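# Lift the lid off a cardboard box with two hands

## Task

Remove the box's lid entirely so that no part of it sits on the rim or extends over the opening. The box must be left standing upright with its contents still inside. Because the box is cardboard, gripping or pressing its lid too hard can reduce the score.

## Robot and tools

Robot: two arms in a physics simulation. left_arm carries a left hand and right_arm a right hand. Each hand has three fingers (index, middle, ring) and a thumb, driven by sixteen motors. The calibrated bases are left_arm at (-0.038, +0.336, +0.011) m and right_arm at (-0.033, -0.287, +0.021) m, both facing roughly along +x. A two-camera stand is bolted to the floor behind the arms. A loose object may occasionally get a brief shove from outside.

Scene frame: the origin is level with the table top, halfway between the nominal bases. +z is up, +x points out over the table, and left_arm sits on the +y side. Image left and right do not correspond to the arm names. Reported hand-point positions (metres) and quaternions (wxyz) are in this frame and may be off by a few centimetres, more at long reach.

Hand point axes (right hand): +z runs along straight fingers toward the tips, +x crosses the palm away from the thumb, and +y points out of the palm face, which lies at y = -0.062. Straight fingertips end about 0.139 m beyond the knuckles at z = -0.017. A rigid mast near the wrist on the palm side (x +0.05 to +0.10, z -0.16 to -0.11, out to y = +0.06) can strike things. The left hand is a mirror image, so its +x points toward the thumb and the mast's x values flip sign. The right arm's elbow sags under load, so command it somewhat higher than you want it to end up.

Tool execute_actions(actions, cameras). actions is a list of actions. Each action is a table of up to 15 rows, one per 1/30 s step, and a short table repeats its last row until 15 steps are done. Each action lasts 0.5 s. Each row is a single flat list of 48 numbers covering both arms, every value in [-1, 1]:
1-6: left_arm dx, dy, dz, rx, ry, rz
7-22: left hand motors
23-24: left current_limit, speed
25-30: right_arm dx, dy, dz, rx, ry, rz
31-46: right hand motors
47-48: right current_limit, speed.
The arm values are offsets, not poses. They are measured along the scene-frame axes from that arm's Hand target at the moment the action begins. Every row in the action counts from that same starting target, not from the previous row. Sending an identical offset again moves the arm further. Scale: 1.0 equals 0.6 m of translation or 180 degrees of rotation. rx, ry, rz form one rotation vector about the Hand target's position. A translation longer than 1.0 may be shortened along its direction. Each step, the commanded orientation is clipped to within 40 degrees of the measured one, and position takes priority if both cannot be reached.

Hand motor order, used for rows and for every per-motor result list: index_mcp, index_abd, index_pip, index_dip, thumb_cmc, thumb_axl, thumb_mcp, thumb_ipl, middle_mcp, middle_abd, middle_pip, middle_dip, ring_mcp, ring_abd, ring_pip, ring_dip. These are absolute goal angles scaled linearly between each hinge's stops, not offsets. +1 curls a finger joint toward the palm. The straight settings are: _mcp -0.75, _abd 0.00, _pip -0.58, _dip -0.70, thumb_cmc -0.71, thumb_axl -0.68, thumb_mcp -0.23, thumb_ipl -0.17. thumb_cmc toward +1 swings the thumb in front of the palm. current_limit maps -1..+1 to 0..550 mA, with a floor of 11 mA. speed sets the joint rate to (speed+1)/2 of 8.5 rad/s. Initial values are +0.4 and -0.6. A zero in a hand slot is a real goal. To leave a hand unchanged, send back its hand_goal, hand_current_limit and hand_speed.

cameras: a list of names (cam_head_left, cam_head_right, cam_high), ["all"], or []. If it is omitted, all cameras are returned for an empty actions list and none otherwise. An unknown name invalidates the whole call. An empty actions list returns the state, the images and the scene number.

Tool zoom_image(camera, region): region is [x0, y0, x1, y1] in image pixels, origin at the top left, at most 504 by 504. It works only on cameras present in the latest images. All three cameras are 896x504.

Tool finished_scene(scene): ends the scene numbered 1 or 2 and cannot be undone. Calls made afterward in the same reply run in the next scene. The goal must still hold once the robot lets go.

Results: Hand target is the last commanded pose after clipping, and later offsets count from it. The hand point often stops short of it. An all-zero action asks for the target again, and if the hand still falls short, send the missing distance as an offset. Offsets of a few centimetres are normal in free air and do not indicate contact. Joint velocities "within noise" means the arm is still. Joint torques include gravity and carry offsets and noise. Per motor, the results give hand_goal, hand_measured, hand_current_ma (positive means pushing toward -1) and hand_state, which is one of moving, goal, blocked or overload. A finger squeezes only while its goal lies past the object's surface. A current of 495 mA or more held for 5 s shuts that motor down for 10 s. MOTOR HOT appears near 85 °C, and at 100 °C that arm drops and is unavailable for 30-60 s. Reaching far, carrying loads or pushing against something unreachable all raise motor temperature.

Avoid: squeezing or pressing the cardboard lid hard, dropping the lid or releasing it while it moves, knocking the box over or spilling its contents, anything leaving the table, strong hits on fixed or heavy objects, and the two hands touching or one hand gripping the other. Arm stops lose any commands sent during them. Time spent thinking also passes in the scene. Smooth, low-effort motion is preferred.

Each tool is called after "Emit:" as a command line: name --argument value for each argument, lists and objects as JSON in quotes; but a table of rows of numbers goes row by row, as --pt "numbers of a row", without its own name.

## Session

Emit:
execute_actions --actions '[]'

Scene clock: 0.00 s.
left_arm: end_effector_position=(+0.5884, +0.1711, +0.2408) hand_goal=(-0.754, +0.000, -0.576, -0.696, -0.714, -0.678, -0.226, -0.168, -0.754, +0.000, -0.576, -0.696, -0.754, +0.000, -0.576, -0.696) hand_measured=(-0.754, +0.000, -0.576, -0.696, -0.714, -0.678, -0.226, -0.168, -0.754, +0.000, -0.576, -0.696, -0.754, +0.000, -0.576, -0.696) hand_current_ma=(+0, +0, +0, +0, +0, +0, +0, +0, +0, +0, +0, +0, +0, +0, +0, +0) hand_state=(goal, goal, goal, goal, goal, goal, goal, goal, goal, goal, goal, goal, goal, goal, goal, goal) hand_current_limit=0.40 hand_speed=-0.60 end_effector_quat_wxyz=(+0.573, +0.768, -0.029, +0.284) | right_arm: end_effector_position=(+0.1893, -0.1065, +0.2204) hand_goal=(-0.754, +0.000, -0.576, -0.696, -0.714, -0.678, -0.226, -0.168, -0.754, +0.000, -0.576, -0.696, -0.754, +0.000, -0.576, -0.696) hand_measured=(-0.754, +0.000, -0.576, -0.696, -0.714, -0.678, -0.226, -0.168, -0.754, +0.000, -0.576, -0.696, -0.754, +0.000, -0.576, -0.696) hand_current_ma=(+0, +0, +0, +0, +0, +0, +0, +0, +0, +0, +0, +0, +0, +0, +0, +0) hand_state=(goal, goal, goal, goal, goal, goal, goal, goal, goal, goal, goal, goal, goal, goal, goal, goal) hand_current_limit=0.40 hand_speed=-0.60 end_effector_quat_wxyz=(-0.056, -0.030, +0.997, +0.035)
Joint positions: left_arm=[0.04 1.924 1.198 0.281 1.135 0.906] | right_arm=[0.354 0.975 0.867 -1.547 -0.102 -1.28]
Joint velocities: within noise
Joint torques (N m): no reading
Heat: left arm: hottest elbow 32 °C; right arm: hottest elbow 33 °C.
Hand target: left_arm +0.5924, +0.1682, +0.2497; +0.574, +0.764, -0.041, +0.294 | right_arm +0.1988, -0.1037, +0.2353; -0.036, -0.031, +0.998, +0.043

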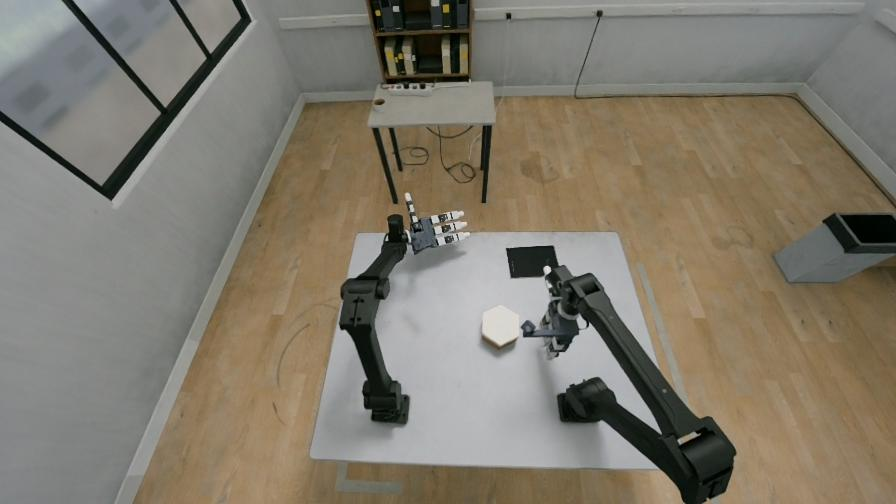

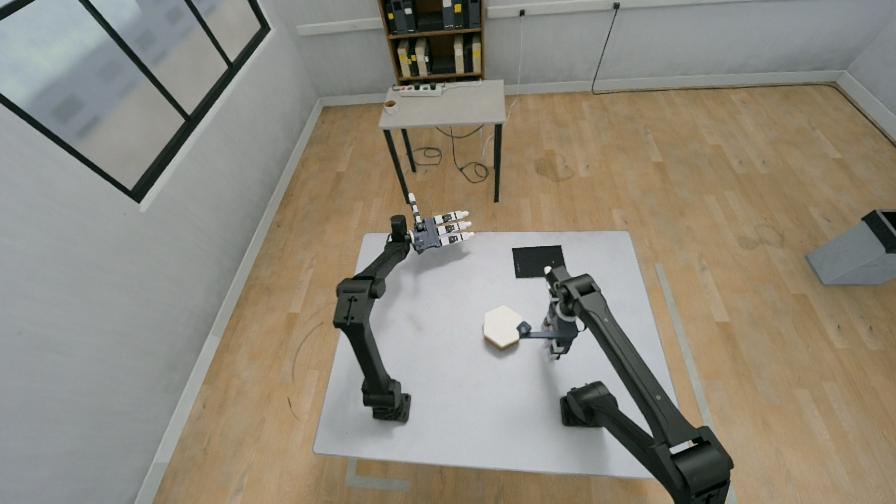

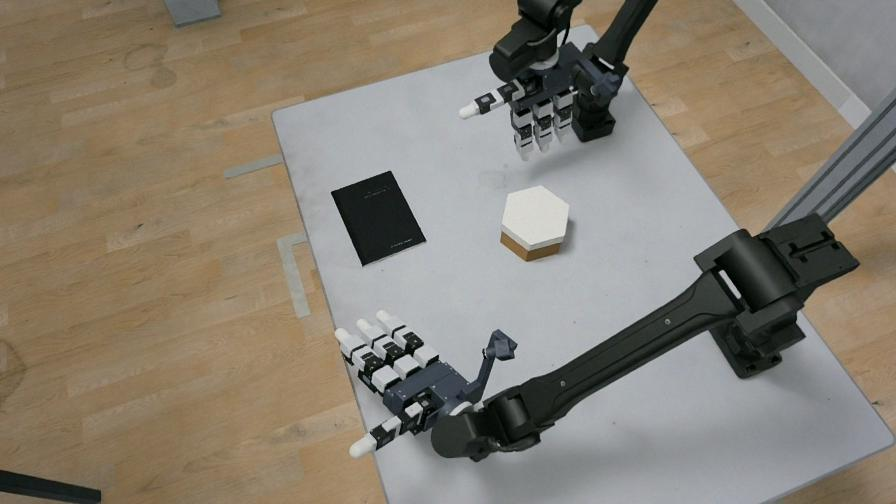

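Emit:
zoom_image --camera "cam_high" --region '[490, 170, 590, 270]'

Emit:
zoom_image --camera "cam_head_left" --region '[460, 290, 560, 370]'

Emit:
zoom_image --camera "cam_head_right" --region '[460, 290, 560, 370]'

Scaled by 5.040 from the camera's 896x504 image, which has a finer 1280x720 frame.

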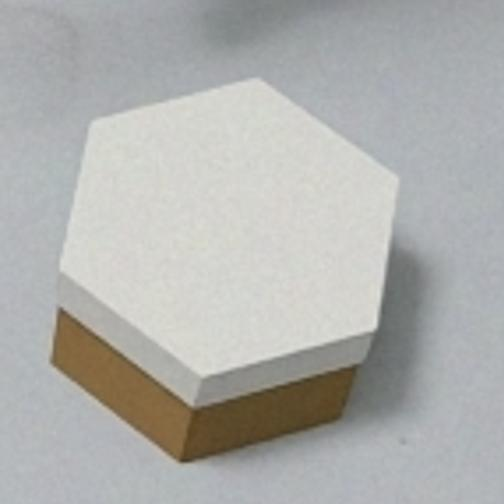

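Scaled by 5.040 from the camera's 896x504 image, which has a finer 1280x720 frame.

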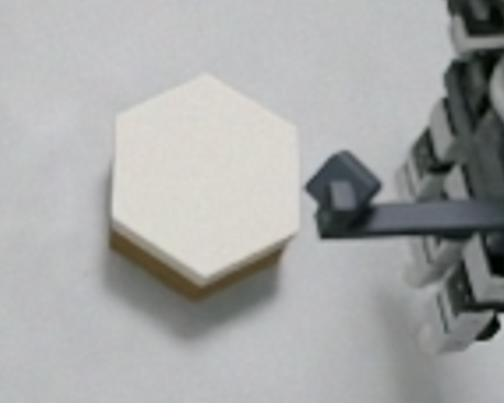

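Scaled by 5.040 from the camera's 896x504 image, which has a finer 1280x720 frame.

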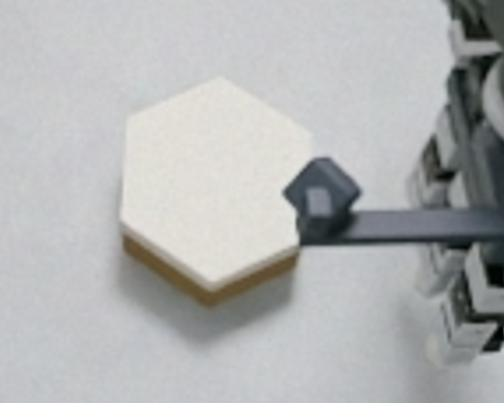

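Emit:
execute_actions --actions '[[[-0.107,-0.0345,0.0263,0.0173,0.0119,0.0955,-0.754,0,-0.576,-0.696,-0.714,-0.678,-0.226,-0.168,-0.754,0,-0.576,-0.696,-0.754,0,-0.576,-0.696,0.4,-0.6,0.0833,-0.1,0.0417,0,-0.028,-0.03,-0.754,0,-0.576,-0.696,-0.714,-0.678,-0.226,-0.168,-0.754,0,-0.576,-0.696,-0.754,0,-0.576,-0.696,0.4,-0.6]],[[-0.107,-0.0345,0.0263,0.0173,0.0119,0.0955,-0.754,0,-0.576,-0.696,-0.714,-0.678,-0.226,-0.168,-0.754,0,-0.576,-0.696,-0.754,0,-0.576,-0.696,0.4,-0.6,0.0833,-0.1,0.0417,0,-0.028,-0.03,-0.754,0,-0.576,-0.696,-0.714,-0.678,-0.226,-0.168,-0.754,0,-0.576,-0.696,-0.754,0,-0.576,-0.696,0.4,-0.6]]]' --cameras '["cam_high"]'

Scene clock: 52.67 s.
left_arm: end_effector_position=(+0.4538, +0.1242, +0.2725) hand_goal=(-0.754, +0.000, -0.576, -0.696, -0.714, -0.678, -0.226, -0.168, -0.754, +0.000, -0.576, -0.696, -0.754, +0.000, -0.576, -0.696) hand_measured=(-0.764, +0.000, -0.578, -0.696, -0.722, -0.678, -0.224, -0.168, -0.764, +0.000, -0.578, -0.696, -0.764, +0.000, -0.578, -0.696) hand_current_ma=(-3, +0, +0, +0, -2, +0, +0, +0, -3, +0, +0, +0, -3, +0, +0, +0) hand_state=(goal, goal, goal, goal, goal, goal, goal, goal, goal, goal, goal, goal, goal, goal, goal, goal) hand_current_limit=0.40 hand_speed=-0.60 end_effector_quat_wxyz=(+0.416, +0.787, +0.184, +0.418) | right_arm: end_effector_position=(+0.2833, -0.2278, +0.2616) hand_goal=(-0.754, +0.000, -0.576, -0.696, -0.714, -0.678, -0.226, -0.168, -0.754, +0.000, -0.576, -0.696, -0.754, +0.000, -0.576, -0.696) hand_measured=(-0.754, +0.000, -0.576, -0.696, -0.716, -0.678, -0.222, -0.168, -0.754, +0.000, -0.576, -0.696, -0.754, +0.000, -0.576, -0.696) hand_current_ma=(+0, +0, +1, +0, -3, +2, +10, +1, +0, +0, +0, +0, +0, +0, +0, +0) hand_state=(goal, goal, goal, goal, goal, goal, goal, goal, goal, goal, goal, goal, goal, goal, goal, goal) hand_current_limit=0.40 hand_speed=-0.60 end_effector_quat_wxyz=(+0.025, +0.075, +0.996, +0.041)
Joint positions: left_arm=[-0.238 1.341 0.603 0.414 0.286 0.653] | right_arm=[-0.128 1.041 1.007 -1.492 -0.085 -1.546]
Joint torques (N m): left_arm=[0.5 -11.05 9.62 1.68 -0.11 -0.08] | right_arm=[-0.32 -4.37 13.56 1.06 -0.45 -0.16]
Heat: left arm: hottest elbow 38 °C; right arm: hottest elbow 36 °C.
Hand target: left_arm +0.4640, +0.1268, +0.2812; +0.421, +0.781, +0.192, +0.419 | right_arm +0.2987, -0.2237, +0.2853; +0.056, +0.060, +0.996, +0.044
Off the commanded pose: left_arm 0.014 m, 1 deg | right_arm 0.029 m, 4 deg.
Images, in order (width x height): cam_high 896x504.

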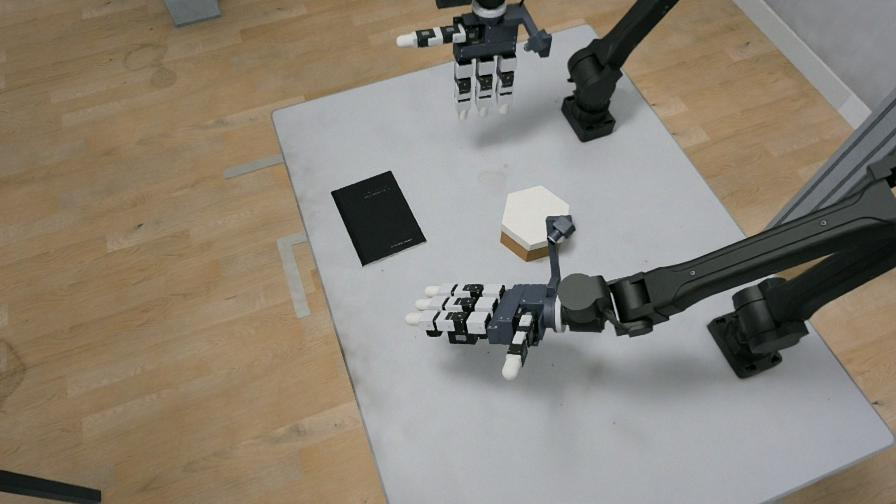

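Emit:
execute_actions --actions '[[[-0.107,-0.0345,0.0263,0.0173,0.0119,0.0955,-0.754,0,-0.576,-0.696,-0.714,-0.678,-0.226,-0.168,-0.754,0,-0.576,-0.696,-0.754,0,-0.576,-0.696,0.4,-0.6,0.0833,-0.1,0.0417,0,-0.028,-0.03,-0.754,0,-0.576,-0.696,-0.714,-0.678,-0.226,-0.168,-0.754,0,-0.576,-0.696,-0.754,0,-0.576,-0.696,0.4,-0.6]],[[-0.107,-0.0345,0.0263,0.0173,0.0119,0.0955,-0.754,0,-0.576,-0.696,-0.714,-0.678,-0.226,-0.168,-0.754,0,-0.576,-0.696,-0.754,0,-0.576,-0.696,0.4,-0.6,0.0833,-0.1,0.0417,0,-0.028,-0.03,-0.754,0,-0.576,-0.696,-0.714,-0.678,-0.226,-0.168,-0.754,0,-0.576,-0.696,-0.754,0,-0.576,-0.696,0.4,-0.6]]]' --cameras '["cam_high"]'

Scene clock: 58.20 s.
left_arm: end_effector_position=(+0.3254, +0.0884, +0.2870) hand_goal=(-0.754, +0.000, -0.576, -0.696, -0.714, -0.678, -0.226, -0.168, -0.754, +0.000, -0.576, -0.696, -0.754, +0.000, -0.576, -0.696) hand_measured=(-0.766, +0.002, -0.578, -0.696, -0.722, -0.678, -0.224, -0.166, -0.766, +0.002, -0.578, -0.696, -0.766, +0.002, -0.578, -0.696) hand_current_ma=(-4, +0, +0, +0, -2, +0, +0, +0, -4, +0, +0, +0, -4, +0, +0, +0) hand_state=(goal, goal, goal, goal, goal, goal, goal, goal, goal, goal, goal, goal, goal, goal, goal, goal) hand_current_limit=0.40 hand_speed=-0.60 end_effector_quat_wxyz=(+0.213, +0.743, +0.388, +0.502) | right_arm: end_effector_position=(+0.3839, -0.3442, +0.3076) hand_goal=(-0.754, +0.000, -0.576, -0.696, -0.714, -0.678, -0.226, -0.168, -0.754, +0.000, -0.576, -0.696, -0.754, +0.000, -0.576, -0.696) hand_measured=(-0.754, +0.000, -0.576, -0.696, -0.716, -0.678, -0.222, -0.168, -0.754, +0.000, -0.576, -0.696, -0.754, +0.000, -0.576, -0.696) hand_current_ma=(-1, +1, +2, +0, -2, +2, +12, +1, +0, +1, +1, +0, +0, +1, +1, +0) hand_state=(goal, goal, goal, goal, goal, goal, goal, goal, goal, goal, goal, goal, goal, goal, goal, goal) hand_current_limit=0.40 hand_speed=-0.60 end_effector_quat_wxyz=(+0.113, +0.161, +0.979, +0.047)
Joint positions: left_arm=[-0.91 1.026 0.566 -0.23 -0.881 0.121] | right_arm=[-0.402 1.234 1.237 -1.374 -0.144 -1.632]
Joint torques (N m): left_arm=[0.21 -6.07 12.25 1.07 -0.8 -0.08] | right_arm=[-0.56 -8.35 14.12 1.4 -0.53 -0.15]
Heat: left arm: hottest elbow 39 °C; right arm: hottest elbow 37 °C.
Hand target: left_arm +0.3356, +0.0854, +0.3128; +0.228, +0.726, +0.407, +0.505 | right_arm +0.3987, -0.3437, +0.3354; +0.147, +0.149, +0.977, +0.043
Off the commanded pose: left_arm 0.028 m, 3 deg | right_arm 0.031 m, 4 deg.
Images, in order (width x height): cam_high 896x504.

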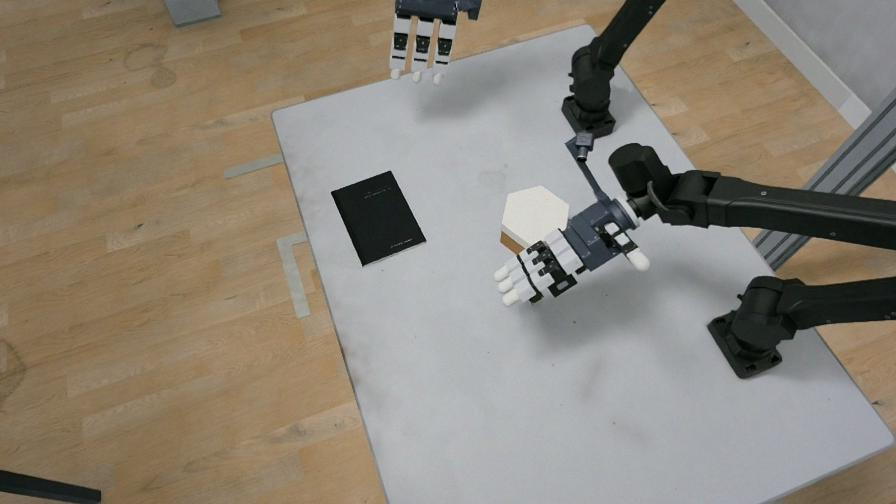

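Emit:
execute_actions --actions '[[[0,0,0,0.1424,0.0373,-0.0396,-0.754,0,-0.576,-0.696,0,-0.678,-0.226,-0.168,-0.754,0,-0.576,-0.696,-0.754,0,-0.576,-0.696,0.4,-0.6,0.0833,-0.1,0.0417,0,-0.028,-0.03,-0.754,0,-0.576,-0.696,-0.714,-0.678,-0.226,-0.168,-0.754,0,-0.576,-0.696,-0.754,0,-0.576,-0.696,0.4,-0.6]],[[0,0,0,0.1424,0.0373,-0.0396,-0.6,0,-0.358,-0.333,0.571,-0.678,-0.5,0,-0.6,0,-0.358,-0.333,-0.754,0,-0.576,-0.696,0.4,-0.6,0,0,0,0,0,0,-0.754,0,-0.576,-0.696,-0.714,-0.678,-0.226,-0.168,-0.754,0,-0.576,-0.696,-0.754,0,-0.576,-0.696,0.4,-0.6]],[[-0.041,-0.065,0,0.1424,0.0373,-0.0396,-0.479,0,-0.358,-0.333,0.571,-0.678,-0.73,0.319,-0.479,0,-0.358,-0.333,-0.754,0,-0.576,-0.696,0.4,-0.6,0,0,0,0,0,0,-0.754,0,-0.576,-0.696,-0.714,-0.678,-0.226,-0.168,-0.754,0,-0.576,-0.696,-0.754,0,-0.576,-0.696,0.4,-0.6]]]' --cameras '["cam_high","cam_head_left"]'

Scene clock: 72.63 s.
left_arm: end_effector_position=(+0.3037, +0.0490, +0.2923) hand_goal=(-0.480, +0.000, -0.358, -0.334, +0.570, -0.678, -0.730, +0.318, -0.480, +0.000, -0.358, -0.334, -0.754, +0.000, -0.576, -0.696) hand_measured=(-0.476, +0.004, -0.360, -0.336, +0.576, -0.678, -0.722, +0.316, -0.476, +0.004, -0.360, -0.336, -0.750, +0.004, -0.576, -0.696) hand_current_ma=(+0, +0, +0, +0, +1, +0, +2, +0, +0, +0, +0, +0, +1, +0, +0, +0) hand_state=(goal, goal, goal, goal, goal, goal, goal, goal, goal, goal, goal, goal, goal, goal, goal, goal) hand_current_limit=0.40 hand_speed=-0.60 end_effector_quat_wxyz=(-0.255, +0.841, -0.098, +0.466) | right_arm: end_effector_position=(+0.4336, -0.4010, +0.3297) hand_goal=(-0.754, +0.000, -0.576, -0.696, -0.714, -0.678, -0.226, -0.168, -0.754, +0.000, -0.576, -0.696, -0.754, +0.000, -0.576, -0.696) hand_measured=(-0.754, +0.000, -0.576, -0.696, -0.714, -0.678, -0.222, -0.168, -0.754, +0.002, -0.576, -0.696, -0.754, +0.000, -0.576, -0.696) hand_current_ma=(-1, +2, +2, +0, -2, +2, +12, +1, +0, +2, +1, +0, +0, +2, +1, +0) hand_state=(goal, goal, goal, goal, goal, goal, goal, goal, goal, goal, goal, goal, goal, goal, goal, goal) hand_current_limit=0.40 hand_speed=-0.60 end_effector_quat_wxyz=(+0.157, +0.195, +0.967, +0.048)
Joint positions: left_arm=[-0.96 1.098 0.975 -1.039 -1.077 1.075] | right_arm=[-0.484 1.347 1.372 -1.316 -0.178 -1.63]
Joint torques (N m): left_arm=[-0.26 -8 11.96 0.57 -1.05 0.16] | right_arm=[-0.85 -10.4 14.48 1.59 -0.47 0.02]
Heat: left arm: hottest elbow 42 °C; right arm: hottest elbow 39 °C.
Hand target: left_arm +0.3110, +0.0464, +0.3128; -0.254, +0.838, -0.092, +0.474 | right_arm +0.4487, -0.4037, +0.3604; +0.191, +0.193, +0.962, +0.043
Off the commanded pose: left_arm 0.022 m, 1 deg | right_arm 0.034 m, 4 deg.
Images, in order (width x height): cam_head_left 896x504, cam_high 896x504.

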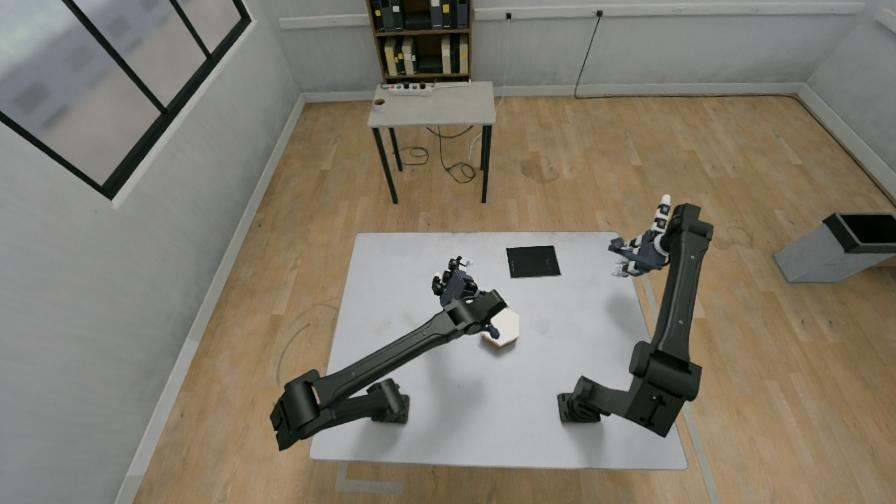

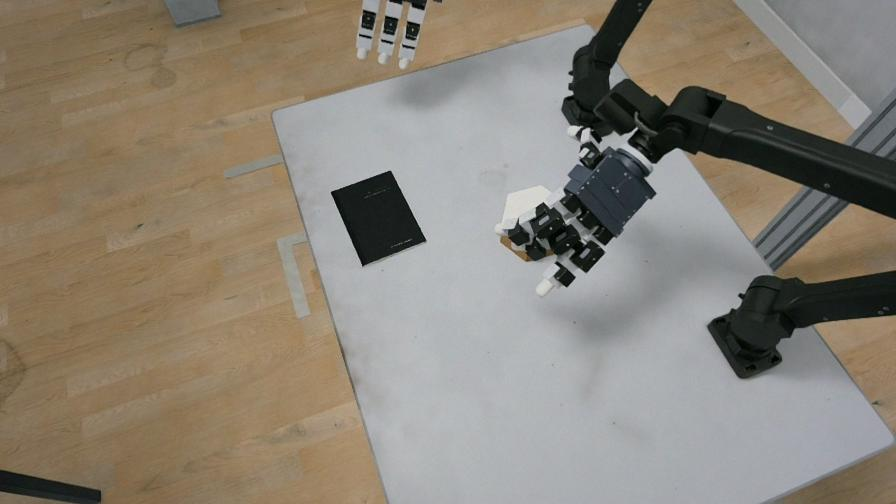

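Emit:
execute_actions --actions '[[[-0.041,-0.0645,0,0.1424,0.0373,-0.0396,-0.479,0,-0.358,-0.333,0.571,-0.678,-0.73,0.319,-0.479,0,-0.358,-0.333,-0.754,0,-0.576,-0.696,0.4,-0.6,0,0,0,0,0,0,-0.754,0,-0.576,-0.696,-0.714,-0.678,-0.226,-0.168,-0.754,0,-0.576,-0.696,-0.754,0,-0.576,-0.696,0.4,-0.6]],[[-0.041,-0.0645,-0.05,0.1424,0.0373,-0.0396,-0.479,0,-0.358,-0.333,0.571,-0.678,-0.73,0.319,-0.479,0,-0.358,-0.333,-0.754,0,-0.576,-0.696,0.4,-0.6,0,0,0,0,0,0,-0.754,0,-0.576,-0.696,-0.714,-0.678,-0.226,-0.168,-0.754,0,-0.576,-0.696,-0.754,0,-0.576,-0.696,0.4,-0.6]],[[0,0,-0.07,0,0,0,-0.479,0,-0.358,-0.333,0.571,-0.678,-0.73,0.319,-0.479,0,-0.358,-0.333,-0.754,0,-0.576,-0.696,0.4,-0.6,0,0,0,0,0,0,-0.754,0,-0.576,-0.696,-0.714,-0.678,-0.226,-0.168,-0.754,0,-0.576,-0.696,-0.754,0,-0.576,-0.696,0.4,-0.6]],[[0,0,-0.06,0,0,0,-0.479,0,-0.358,-0.333,0.571,-0.678,-0.73,0.319,-0.479,0,-0.358,-0.333,-0.754,0,-0.576,-0.696,0.4,-0.6,0,0,0,0,0,0,-0.754,0,-0.576,-0.696,-0.714,-0.678,-0.226,-0.168,-0.754,0,-0.576,-0.696,-0.754,0,-0.576,-0.696,0.4,-0.6]]]' --cameras '["cam_high","cam_head_left"]'

Emit:
zoom_image --camera "cam_high" --region '[470, 100, 650, 280]'

Scene clock: 80.67 s.
left_arm: end_effector_position=(+0.2569, -0.0265, +0.2005) hand_goal=(-0.480, +0.000, -0.358, -0.334, +0.570, -0.678, -0.730, +0.318, -0.480, +0.000, -0.358, -0.334, -0.754, +0.000, -0.576, -0.696) hand_measured=(-0.470, +0.002, -0.358, -0.336, +0.572, -0.678, -0.724, +0.316, -0.470, +0.002, -0.358, -0.336, -0.744, +0.002, -0.574, -0.696) hand_current_ma=(+3, +0, +0, +0, +0, +0, +2, +0, +3, +0, +0, +0, +3, +0, +0, +0) hand_state=(goal, goal, goal, goal, goal, goal, goal, goal, goal, goal, goal, goal, goal, goal, goal, goal) hand_current_limit=0.40 hand_speed=-0.60 end_effector_quat_wxyz=(-0.525, +0.667, -0.429, +0.307) | right_arm: end_effector_position=(+0.4336, -0.4010, +0.3297) hand_goal=(-0.754, +0.000, -0.576, -0.696, -0.714, -0.678, -0.226, -0.168, -0.754, +0.000, -0.576, -0.696, -0.754, +0.000, -0.576, -0.696) hand_measured=(-0.754, +0.000, -0.576, -0.696, -0.714, -0.678, -0.222, -0.168, -0.754, +0.002, -0.576, -0.696, -0.754, +0.000, -0.576, -0.696) hand_current_ma=(-1, +2, +2, +0, -2, +2, +12, +1, +0, +2, +1, +0, +0, +2, +1, +0) hand_state=(goal, goal, goal, goal, goal, goal, goal, goal, goal, goal, goal, goal, goal, goal, goal, goal) hand_current_limit=0.40 hand_speed=-0.60 end_effector_quat_wxyz=(+0.157, +0.195, +0.967, +0.048)
Joint positions: left_arm=[-1.19 1.609 1.288 -1.62 -1.289 1.23] | right_arm=[-0.484 1.347 1.372 -1.316 -0.178 -1.63]
Joint torques (N m): left_arm=[-0.26 -15.85 8.06 -0.18 -0.85 -0.11] | right_arm=[-0.85 -10.4 14.46 1.59 -0.47 0.02]
Heat: left arm: hottest elbow 42 °C; right arm: hottest elbow 40 °C.
Hand target: left_arm +0.2618, -0.0310, +0.2048; -0.519, +0.677, -0.415, +0.317 | right_arm +0.4487, -0.4037, +0.3604; +0.191, +0.193, +0.962, +0.043
Off the commanded pose: left_arm 0.008 m, 2 deg | right_arm 0.034 m, 4 deg.
Images, in order (width x height): cam_head_left 896x504, cam_high 896x504.

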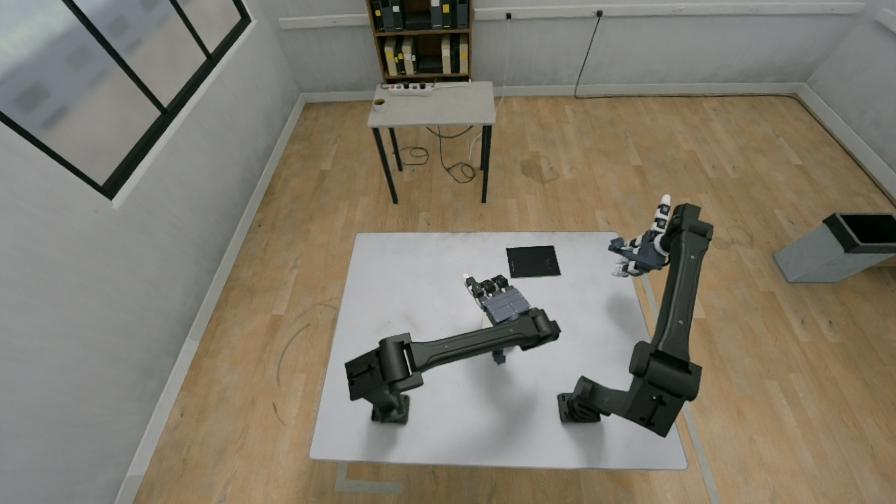

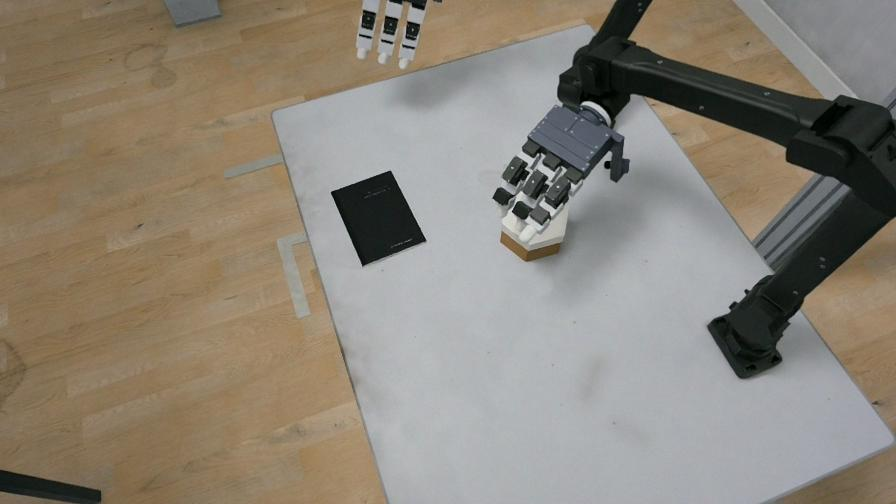

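Scaled by 2.800 from the camera's 896x504 image, which has a finer 1280x720 frame.

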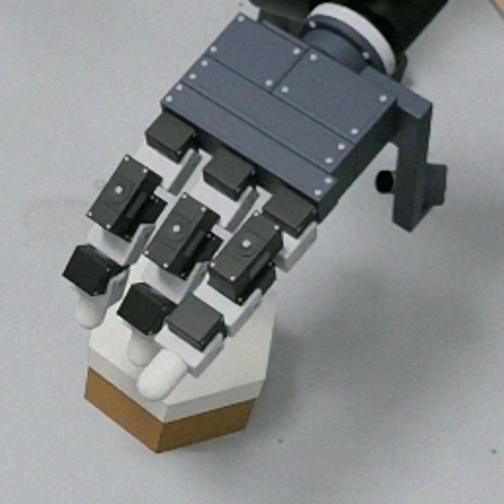

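Emit:
execute_actions --actions '[[[0,-0.004,-0.0667,0,0,0,-0.479,0,-0.358,-0.333,0.571,-0.678,-0.73,0.319,-0.479,0,-0.358,-0.333,-0.754,0,-0.576,-0.696,0.4,-0.6,0,0,0,0,0,0,-0.754,0,-0.576,-0.696,-0.714,-0.678,-0.226,-0.168,-0.754,0,-0.576,-0.696,-0.754,0,-0.576,-0.696,0.4,-0.6]],[[0,0,-0.0667,0,0,0,-0.479,0,-0.358,-0.333,0.571,-0.678,-0.73,0.319,-0.479,0,-0.358,-0.333,-0.754,0,-0.576,-0.696,0.4,-0.6,0,0,0,0,0,0,-0.754,0,-0.576,-0.696,-0.714,-0.678,-0.226,-0.168,-0.754,0,-0.576,-0.696,-0.754,0,-0.576,-0.696,0.4,-0.6]],[[0,0,-0.04,0,0,0,-0.479,0,-0.358,-0.333,0.571,-0.678,-0.73,0.319,-0.479,0,-0.358,-0.333,-0.754,0,-0.576,-0.696,0.4,-0.6,0,0,0,0,0,0,-0.754,0,-0.576,-0.696,-0.714,-0.678,-0.226,-0.168,-0.754,0,-0.576,-0.696,-0.754,0,-0.576,-0.696,0.4,-0.6]]]' --cameras '["cam_high"]'

Emit:
zoom_image --camera "cam_high" --region '[470, 120, 630, 280]'

Scene clock: 96.97 s.
left_arm: end_effector_position=(+0.2587, -0.0303, +0.1022) hand_goal=(-0.480, +0.000, -0.358, -0.334, +0.570, -0.678, -0.730, +0.318, -0.480, +0.000, -0.358, -0.334, -0.754, +0.000, -0.576, -0.696) hand_measured=(-0.470, +0.002, -0.358, -0.336, +0.570, -0.678, -0.724, +0.316, -0.470, +0.002, -0.358, -0.336, -0.744, +0.002, -0.574, -0.696) hand_current_ma=(+3, +0, +0, +0, +0, +0, +2, +0, +3, +0, +0, +0, +3, +0, +0, +0) hand_state=(goal, goal, goal, goal, goal, goal, goal, goal, goal, goal, goal, goal, goal, goal, goal, goal) hand_current_limit=0.40 hand_speed=-0.60 end_effector_quat_wxyz=(-0.521, +0.672, -0.421, +0.314) | right_arm: end_effector_position=(+0.4336, -0.4010, +0.3297) hand_goal=(-0.754, +0.000, -0.576, -0.696, -0.714, -0.678, -0.226, -0.168, -0.754, +0.000, -0.576, -0.696, -0.754, +0.000, -0.576, -0.696) hand_measured=(-0.754, +0.000, -0.576, -0.696, -0.714, -0.678, -0.222, -0.168, -0.754, +0.002, -0.576, -0.696, -0.754, +0.000, -0.576, -0.696) hand_current_ma=(-1, +2, +2, +0, -2, +2, +12, +1, +0, +2, +1, +0, +0, +2, +1, +0) hand_state=(goal, goal, goal, goal, goal, goal, goal, goal, goal, goal, goal, goal, goal, goal, goal, goal) hand_current_limit=0.40 hand_speed=-0.60 end_effector_quat_wxyz=(+0.157, +0.195, +0.967, +0.048)
Joint positions: left_arm=[-1.19 1.726 1.153 -1.365 -1.289 1.208] | right_arm=[-0.484 1.347 1.372 -1.316 -0.178 -1.63]
Joint torques (N m): left_arm=[0.09 -15.97 6.78 -0.05 -0.87 0.04] | right_arm=[-0.85 -10.46 14.46 1.59 -0.47 0.02]
Heat: left arm: hottest elbow 42 °C; right arm: hottest elbow 41 °C.
Hand target: left_arm +0.2618, -0.0334, +0.1008; -0.519, +0.677, -0.415, +0.317 | right_arm +0.4487, -0.4037, +0.3604; +0.191, +0.193, +0.962, +0.043
Off the commanded pose: left_arm 0.005 m, 1 deg | right_arm 0.034 m, 4 deg.
Images, in order (width x height): cam_high 896x504.

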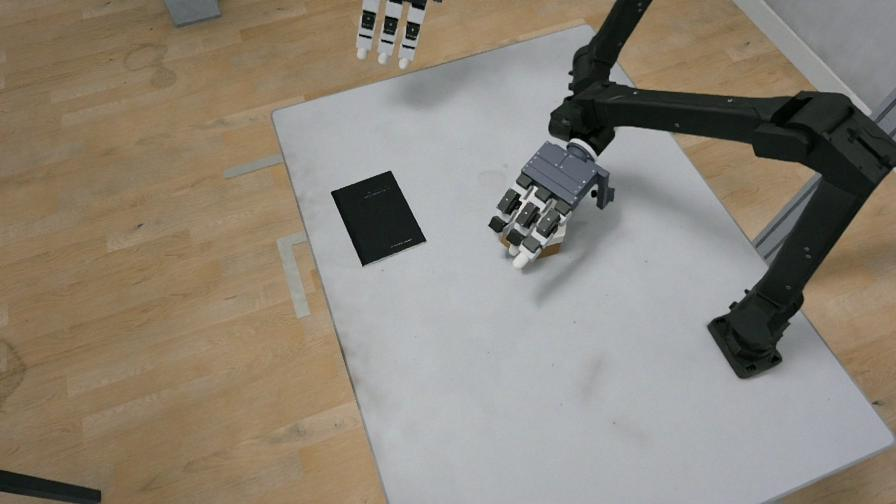

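Scaled by 3.150 from the camera's 896x504 image, which has a finer 1280x720 frame.

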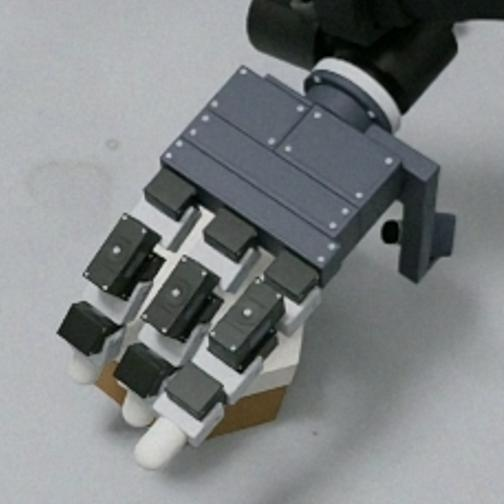

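Emit:
execute_actions --actions '[[[-0.002,0.001,-0.022,0,0,0,-0.479,0,-0.358,-0.333,0.571,-0.678,-0.73,0.319,-0.479,0,-0.358,-0.333,-0.754,0,-0.576,-0.696,0.4,-0.6,0,0,0,0,0,0,-0.754,0,-0.576,-0.696,-0.714,-0.678,-0.226,-0.168,-0.754,0,-0.576,-0.696,-0.754,0,-0.576,-0.696,0.4,-0.6]],[[0,0,-0.022,0,0,0,-0.479,0,-0.25,-0.333,0.571,-0.678,-0.64,0.319,-0.479,0,-0.25,-0.333,-0.754,0,-0.576,-0.696,-0.1,-0.8,0,0,0,0,0,0,-0.754,0,-0.576,-0.696,-0.714,-0.678,-0.226,-0.168,-0.754,0,-0.576,-0.696,-0.754,0,-0.576,-0.696,0.4,-0.6]],[[0,0,0,0,0,0,-0.479,0,-0.139,-0.333,0.571,-0.678,-0.55,0.319,-0.479,0,-0.139,-0.333,-0.754,0,-0.576,-0.696,-0.1,-0.85,0,0,0,0,0,0,-0.754,0,-0.576,-0.696,-0.714,-0.678,-0.226,-0.168,-0.754,0,-0.576,-0.696,-0.754,0,-0.576,-0.696,0.4,-0.6]]]' --cameras '["cam_high"]'

Emit:
zoom_image --camera "cam_high" --region '[470, 130, 630, 280]'

Scene clock: 103.43 s.
left_arm: end_effector_position=(+0.2584, -0.0294, +0.0772) hand_goal=(-0.480, +0.000, -0.140, -0.334, +0.570, -0.678, -0.550, +0.318, -0.480, +0.000, -0.140, -0.334, -0.754, +0.000, -0.576, -0.696) hand_measured=(-0.470, +0.002, -0.142, -0.336, +0.570, -0.678, -0.550, +0.316, -0.470, +0.002, -0.142, -0.336, -0.744, +0.002, -0.574, -0.696) hand_current_ma=(+3, +0, +0, +0, +0, +0, +0, +0, +3, +0, +0, +0, +3, +0, +0, +0) hand_state=(goal, goal, goal, goal, goal, goal, goal, goal, goal, goal, goal, goal, goal, goal, goal, goal) hand_current_limit=-0.10 hand_speed=-0.85 end_effector_quat_wxyz=(-0.522, +0.672, -0.422, +0.313) | right_arm: end_effector_position=(+0.4336, -0.4010, +0.3297) hand_goal=(-0.754, +0.000, -0.576, -0.696, -0.714, -0.678, -0.226, -0.168, -0.754, +0.000, -0.576, -0.696, -0.754, +0.000, -0.576, -0.696) hand_measured=(-0.754, +0.000, -0.576, -0.696, -0.714, -0.678, -0.222, -0.168, -0.754, +0.002, -0.576, -0.696, -0.754, +0.000, -0.576, -0.696) hand_current_ma=(-1, +2, +2, +0, -2, +2, +12, +1, +0, +2, +1, +0, +0, +2, +1, +0) hand_state=(goal, goal, goal, goal, goal, goal, goal, goal, goal, goal, goal, goal, goal, goal, goal, goal) hand_current_limit=0.40 hand_speed=-0.60 end_effector_quat_wxyz=(+0.157, +0.195, +0.967, +0.048)
Joint positions: left_arm=[-1.19 1.762 1.126 -1.303 -1.289 1.208] | right_arm=[-0.484 1.347 1.372 -1.316 -0.178 -1.63]
Joint torques (N m): left_arm=[-0.5 -15.44 6.45 0.01 -0.83 -0.02] | right_arm=[-0.85 -10.46 14.46 1.59 -0.47 0.02]
Heat: left arm: hottest elbow 41 °C; right arm: hottest elbow 41 °C.
Hand target: left_arm +0.2606, -0.0328, +0.0744; -0.519, +0.677, -0.415, +0.317 | right_arm +0.4487, -0.4037, +0.3604; +0.191, +0.193, +0.962, +0.043
Off the commanded pose: left_arm 0.005 m, 1 deg | right_arm 0.034 m, 4 deg.
Images, in order (width x height): cam_high 896x504.

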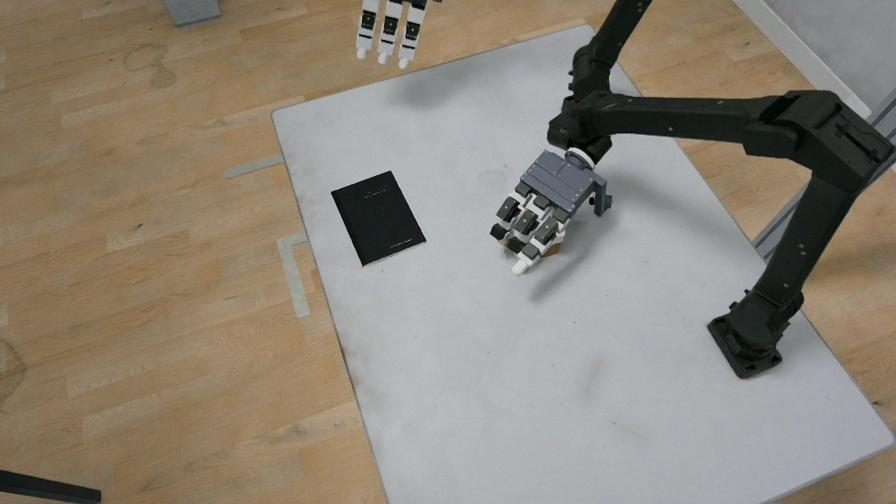

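Scaled by 3.150 from the camera's 896x504 image, which has a finer 1280x720 frame.

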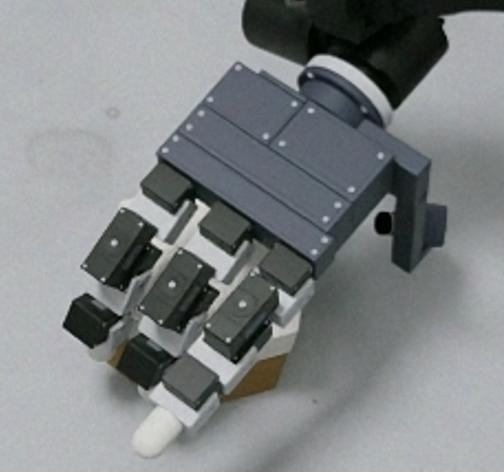

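Emit:
execute_actions --actions '[[[0,0,0,0,0,0,-0.479,0,-0.03,-0.36,0.571,-0.678,-0.48,0.29,-0.479,0,-0.03,-0.36,-0.754,0,-0.576,-0.696,-0.1,-0.88,0,0,0,0,0,0,-0.754,0,-0.576,-0.696,-0.714,-0.678,-0.226,-0.168,-0.754,0,-0.576,-0.696,-0.754,0,-0.576,-0.696,0.4,-0.6]]]'

Emit:
execute_actions --actions '[[[0,0,0,0,0,0,-0.479,0,0.04,-0.4,0.571,-0.678,-0.43,0.25,-0.479,0,0.04,-0.4,-0.754,0,-0.576,-0.696,-0.1,-0.92,0,0,0,0,0,0,-0.754,0,-0.576,-0.696,-0.714,-0.678,-0.226,-0.168,-0.754,0,-0.576,-0.696,-0.754,0,-0.576,-0.696,0.4,-0.6]]]'

Emit:
execute_actions --actions '[[[0,0,0,0,0,0,-0.479,0,0.09,-0.4,0.571,-0.678,-0.39,0.23,-0.479,0,0.09,-0.4,-0.754,0,-0.576,-0.696,-0.1,-0.92,0,0,0,0,0,0,-0.754,0,-0.576,-0.696,-0.714,-0.678,-0.226,-0.168,-0.754,0,-0.576,-0.696,-0.754,0,-0.576,-0.696,0.4,-0.6]]]' --cameras '["cam_high"]'

Emit:
zoom_image --camera "cam_high" --region '[470, 130, 630, 280]'

Scene clock: 109.80 s.
left_arm: end_effector_position=(+0.2596, -0.0286, +0.0772) hand_goal=(-0.480, +0.000, -0.030, -0.360, +0.570, -0.678, -0.480, +0.290, -0.480, +0.000, -0.030, -0.360, -0.754, +0.000, -0.576, -0.696) hand_measured=(-0.470, +0.002, -0.032, -0.360, +0.570, -0.678, -0.480, +0.292, -0.470, +0.002, -0.032, -0.358, -0.744, +0.002, -0.574, -0.696) hand_current_ma=(+3, +0, +0, +0, +0, +0, +0, +0, +3, +0, +0, +0, +3, +0, +0, +0) hand_state=(goal, goal, goal, goal, goal, goal, goal, goal, goal, goal, goal, goal, goal, goal, goal, goal) hand_current_limit=-0.10 hand_speed=-0.88 end_effector_quat_wxyz=(-0.522, +0.673, -0.420, +0.313) | right_arm: end_effector_position=(+0.4336, -0.4010, +0.3297) hand_goal=(-0.754, +0.000, -0.576, -0.696, -0.714, -0.678, -0.226, -0.168, -0.754, +0.000, -0.576, -0.696, -0.754, +0.000, -0.576, -0.696) hand_measured=(-0.754, +0.000, -0.576, -0.696, -0.714, -0.678, -0.222, -0.168, -0.754, +0.002, -0.576, -0.696, -0.754, +0.000, -0.576, -0.696) hand_current_ma=(-1, +2, +2, +0, -2, +2, +12, +1, +0, +2, +1, +0, +0, +2, +1, +0) hand_state=(goal, goal, goal, goal, goal, goal, goal, goal, goal, goal, goal, goal, goal, goal, goal, goal) hand_current_limit=0.40 hand_speed=-0.60 end_effector_quat_wxyz=(+0.157, +0.195, +0.967, +0.048)
Joint positions: left_arm=[-1.187 1.762 1.126 -1.303 -1.289 1.207] | right_arm=[-0.484 1.347 1.372 -1.316 -0.178 -1.63]
Joint torques (N m): left_arm=[-0.32 -15.79 6.49 0.02 -0.8 -0.08] | right_arm=[-0.85 -10.4 14.46 1.59 -0.47 0.02]
Heat: left arm: hottest elbow 41 °C; right arm: hottest elbow 42 °C.
Hand target: left_arm +0.2606, -0.0328, +0.0744; -0.519, +0.677, -0.415, +0.317 | right_arm +0.4487, -0.4037, +0.3604; +0.191, +0.193, +0.962, +0.043
Off the commanded pose: left_arm 0.005 m, 1 deg | right_arm 0.034 m, 4 deg.

Scene clock: 110.60 s.
left_arm: end_effector_position=(+0.2601, -0.0282, +0.0772) hand_goal=(-0.480, +0.000, +0.040, -0.400, +0.570, -0.678, -0.430, +0.250, -0.480, +0.000, +0.040, -0.400, -0.754, +0.000, -0.576, -0.696) hand_measured=(-0.478, +0.002, +0.022, -0.402, +0.570, -0.678, -0.442, +0.248, -0.478, +0.002, +0.024, -0.402, -0.744, +0.002, -0.574, -0.696) hand_current_ma=(+0, +0, -7, +0, +0, +0, -6, +0, +0, +0, -7, +0, +3, +0, +0, +0) hand_state=(goal, goal, goal, goal, goal, goal, goal, goal, goal, goal, goal, goal, goal, goal, goal, goal) hand_current_limit=-0.10 hand_speed=-0.92 end_effector_quat_wxyz=(-0.522, +0.673, -0.420, +0.313) | right_arm: end_effector_position=(+0.4336, -0.4010, +0.3297) hand_goal=(-0.754, +0.000, -0.576, -0.696, -0.714, -0.678, -0.226, -0.168, -0.754, +0.000, -0.576, -0.696, -0.754, +0.000, -0.576, -0.696) hand_measured=(-0.754, +0.000, -0.576, -0.696, -0.714, -0.678, -0.222, -0.168, -0.754, +0.002, -0.576, -0.696, -0.754, +0.000, -0.576, -0.696) hand_current_ma=(-1, +2, +2, +0, -2, +2, +12, +1, +0, +2, +1, +0, +0, +2, +1, +0) hand_state=(goal, goal, goal, goal, goal, goal, goal, goal, goal, goal, goal, goal, goal, goal, goal, goal) hand_current_limit=0.40 hand_speed=-0.60 end_effector_quat_wxyz=(+0.157, +0.195, +0.967, +0.048)
Joint positions: left_arm=[-1.186 1.762 1.126 -1.303 -1.289 1.207] | right_arm=[-0.484 1.347 1.372 -1.316 -0.178 -1.63]
Joint torques (N m): left_arm=[-0.5 -16.09 6.45 -0.01 -0.84 -0.04] | right_arm=[-0.79 -10.4 14.46 1.59 -0.47 0.02]
Heat: left arm: hottest elbow 40 °C; right arm: hottest elbow 42 °C.
Hand target: left_arm +0.2606, -0.0328, +0.0744; -0.519, +0.677, -0.415, +0.317 | right_arm +0.4487, -0.4037, +0.3604; +0.191, +0.193, +0.962, +0.043
Off the commanded pose: left_arm 0.005 m, 1 deg | right_arm 0.034 m, 4 deg.

Scene clock: 111.40 s.
left_arm: end_effector_position=(+0.2602, -0.0283, +0.0772) hand_goal=(-0.480, +0.000, +0.090, -0.400, +0.570, -0.678, -0.390, +0.230, -0.480, +0.000, +0.090, -0.400, -0.754, +0.000, -0.576, -0.696) hand_measured=(-0.488, +0.002, +0.058, -0.406, +0.570, -0.678, -0.434, +0.224, -0.488, +0.002, +0.058, -0.406, -0.744, +0.002, -0.574, -0.696) hand_current_ma=(-2, +0, -23, -1, +0, +0, -63, -2, -2, +0, -22, -1, +3, +0, +0, +0) hand_state=(goal, goal, blocked, goal, goal, goal, blocked, goal, goal, goal, blocked, goal, goal, goal, goal, goal) hand_current_limit=-0.10 hand_speed=-0.92 end_effector_quat_wxyz=(-0.522, +0.674, -0.419, +0.313) | right_arm: end_effector_position=(+0.4336, -0.4010, +0.3297) hand_goal=(-0.754, +0.000, -0.576, -0.696, -0.714, -0.678, -0.226, -0.168, -0.754, +0.000, -0.576, -0.696, -0.754, +0.000, -0.576, -0.696) hand_measured=(-0.754, +0.000, -0.576, -0.696, -0.714, -0.678, -0.222, -0.168, -0.754, +0.002, -0.576, -0.696, -0.754, +0.000, -0.576, -0.696) hand_current_ma=(-1, +2, +2, +0, -2, +2, +12, +1, +0, +2, +1, +0, +0, +2, +1, +0) hand_state=(goal, goal, goal, goal, goal, goal, goal, goal, goal, goal, goal, goal, goal, goal, goal, goal) hand_current_limit=0.40 hand_speed=-0.60 end_effector_quat_wxyz=(+0.157, +0.195, +0.967, +0.048)
Joint positions: left_arm=[-1.186 1.762 1.126 -1.303 -1.289 1.205] | right_arm=[-0.484 1.347 1.372 -1.316 -0.178 -1.63]
Joint torques (N m): left_arm=[-0.38 -15.91 6.34 0.03 -0.82 -0.04] | right_arm=[-0.85 -10.46 14.45 1.59 -0.47 0.02]
Heat: left arm: hottest elbow 40 °C; right arm: hottest elbow 42 °C.
Hand target: left_arm +0.2606, -0.0328, +0.0744; -0.519, +0.677, -0.415, +0.317 | right_arm +0.4487, -0.4037, +0.3604; +0.191, +0.193, +0.962, +0.043
Off the commanded pose: left_arm 0.005 m, 1 deg | right_arm 0.034 m, 4 deg.
Images, in order (width x height): cam_high 896x504.

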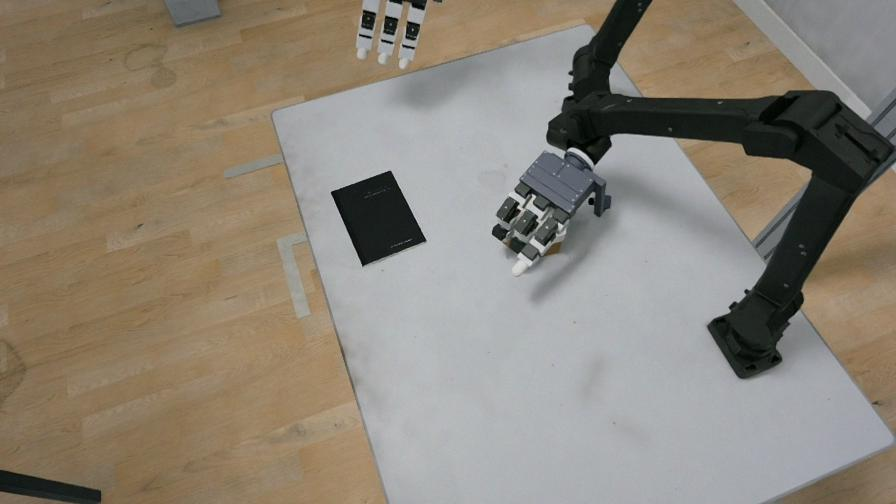

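Scaled by 3.150 from the camera's 896x504 image, which has a finer 1280x720 frame.

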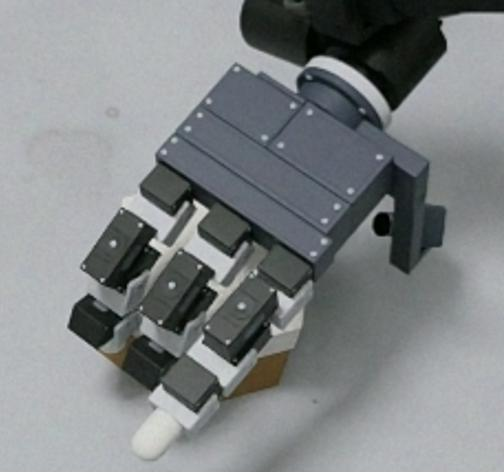

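Emit:
execute_actions --actions '[[[0,0,0,0,0,0,-0.479,0,0.12,-0.4,0.571,-0.678,-0.355,0.22,-0.479,0,0.12,-0.4,-0.754,0,-0.576,-0.696,-0.1,-0.92,0,0,0,0,0,0,-0.754,0,-0.576,-0.696,-0.714,-0.678,-0.226,-0.168,-0.754,0,-0.576,-0.696,-0.754,0,-0.576,-0.696,0.4,-0.6]],[[0,0,0.025,0,0,0,-0.479,0,0.12,-0.4,0.571,-0.678,-0.355,0.22,-0.479,0,0.12,-0.4,-0.754,0,-0.576,-0.696,-0.1,-0.92,0,0,0,0,0,0,-0.754,0,-0.576,-0.696,-0.714,-0.678,-0.226,-0.168,-0.754,0,-0.576,-0.696,-0.754,0,-0.576,-0.696,0.4,-0.6]],[[0,0,0.025,0,0,0,-0.479,0,0.12,-0.4,0.571,-0.678,-0.355,0.22,-0.479,0,0.12,-0.4,-0.754,0,-0.576,-0.696,-0.1,-0.92,0,0,0,0,0,0,-0.754,0,-0.576,-0.696,-0.714,-0.678,-0.226,-0.168,-0.754,0,-0.576,-0.696,-0.754,0,-0.576,-0.696,0.4,-0.6]]]' --cameras '["cam_high"]'

Emit:
zoom_image --camera "cam_high" --region '[470, 130, 630, 280]'

Scene clock: 121.33 s.
left_arm: end_effector_position=(+0.2569, -0.0215, +0.0920) hand_goal=(-0.480, +0.000, +0.120, -0.400, +0.570, -0.678, -0.356, +0.220, -0.480, +0.000, +0.120, -0.400, -0.754, +0.000, -0.576, -0.696) hand_measured=(-0.498, +0.002, +0.080, -0.408, +0.562, -0.678, -0.422, +0.206, -0.496, +0.002, +0.082, -0.408, -0.744, +0.002, -0.574, -0.696) hand_current_ma=(-8, +0, -32, -2, -2, +0, -131, -9, -7, +0, -29, -2, +3, +0, +0, +0) hand_state=(goal, goal, blocked, goal, goal, goal, blocked, goal, goal, goal, blocked, goal, goal, goal, goal, goal) hand_current_limit=-0.10 hand_speed=-0.92 end_effector_quat_wxyz=(-0.525, +0.671, -0.423, +0.309) | right_arm: end_effector_position=(+0.4336, -0.4010, +0.3297) hand_goal=(-0.754, +0.000, -0.576, -0.696, -0.714, -0.678, -0.226, -0.168, -0.754, +0.000, -0.576, -0.696, -0.754, +0.000, -0.576, -0.696) hand_measured=(-0.754, +0.000, -0.576, -0.696, -0.714, -0.678, -0.222, -0.168, -0.754, +0.002, -0.576, -0.696, -0.754, +0.000, -0.576, -0.696) hand_current_ma=(-1, +2, +2, +0, -2, +2, +12, +1, +0, +2, +1, +0, +0, +2, +1, +0) hand_state=(goal, goal, goal, goal, goal, goal, goal, goal, goal, goal, goal, goal, goal, goal, goal, goal) hand_current_limit=0.40 hand_speed=-0.60 end_effector_quat_wxyz=(+0.157, +0.195, +0.967, +0.048)
Joint positions: left_arm=[-1.187 1.73 1.126 -1.353 -1.289 1.201] | right_arm=[-0.484 1.347 1.372 -1.316 -0.178 -1.63]
Joint torques (N m): left_arm=[-0.21 -17.08 8.73 -1.02 -0.87 -0.03] | right_arm=[-0.85 -10.46 14.45 1.61 -0.47 0.02]
Heat: left arm: hottest elbow 40 °C; right arm: hottest elbow 42 °C.
Hand target: left_arm +0.2606, -0.0328, +0.1044; -0.519, +0.677, -0.415, +0.317 | right_arm +0.4487, -0.4037, +0.3604; +0.191, +0.193, +0.962, +0.043
Off the commanded pose: left_arm 0.017 m, 2 deg | right_arm 0.034 m, 4 deg.
Images, in order (width x height): cam_high 896x504.

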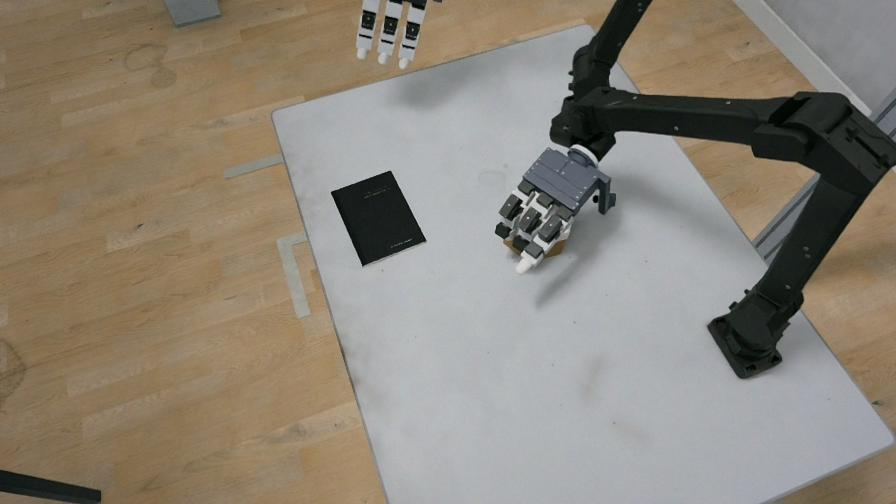

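Scaled by 3.150 from the camera's 896x504 image, which has a finer 1280x720 frame.

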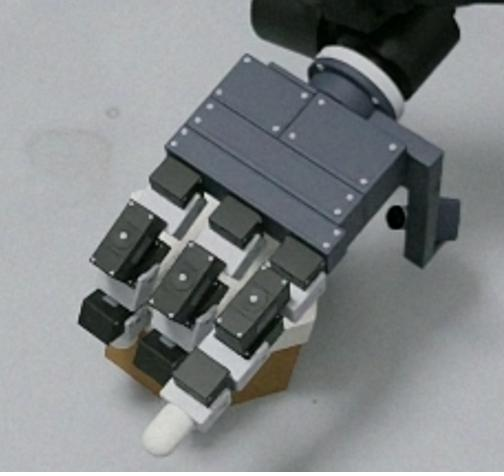

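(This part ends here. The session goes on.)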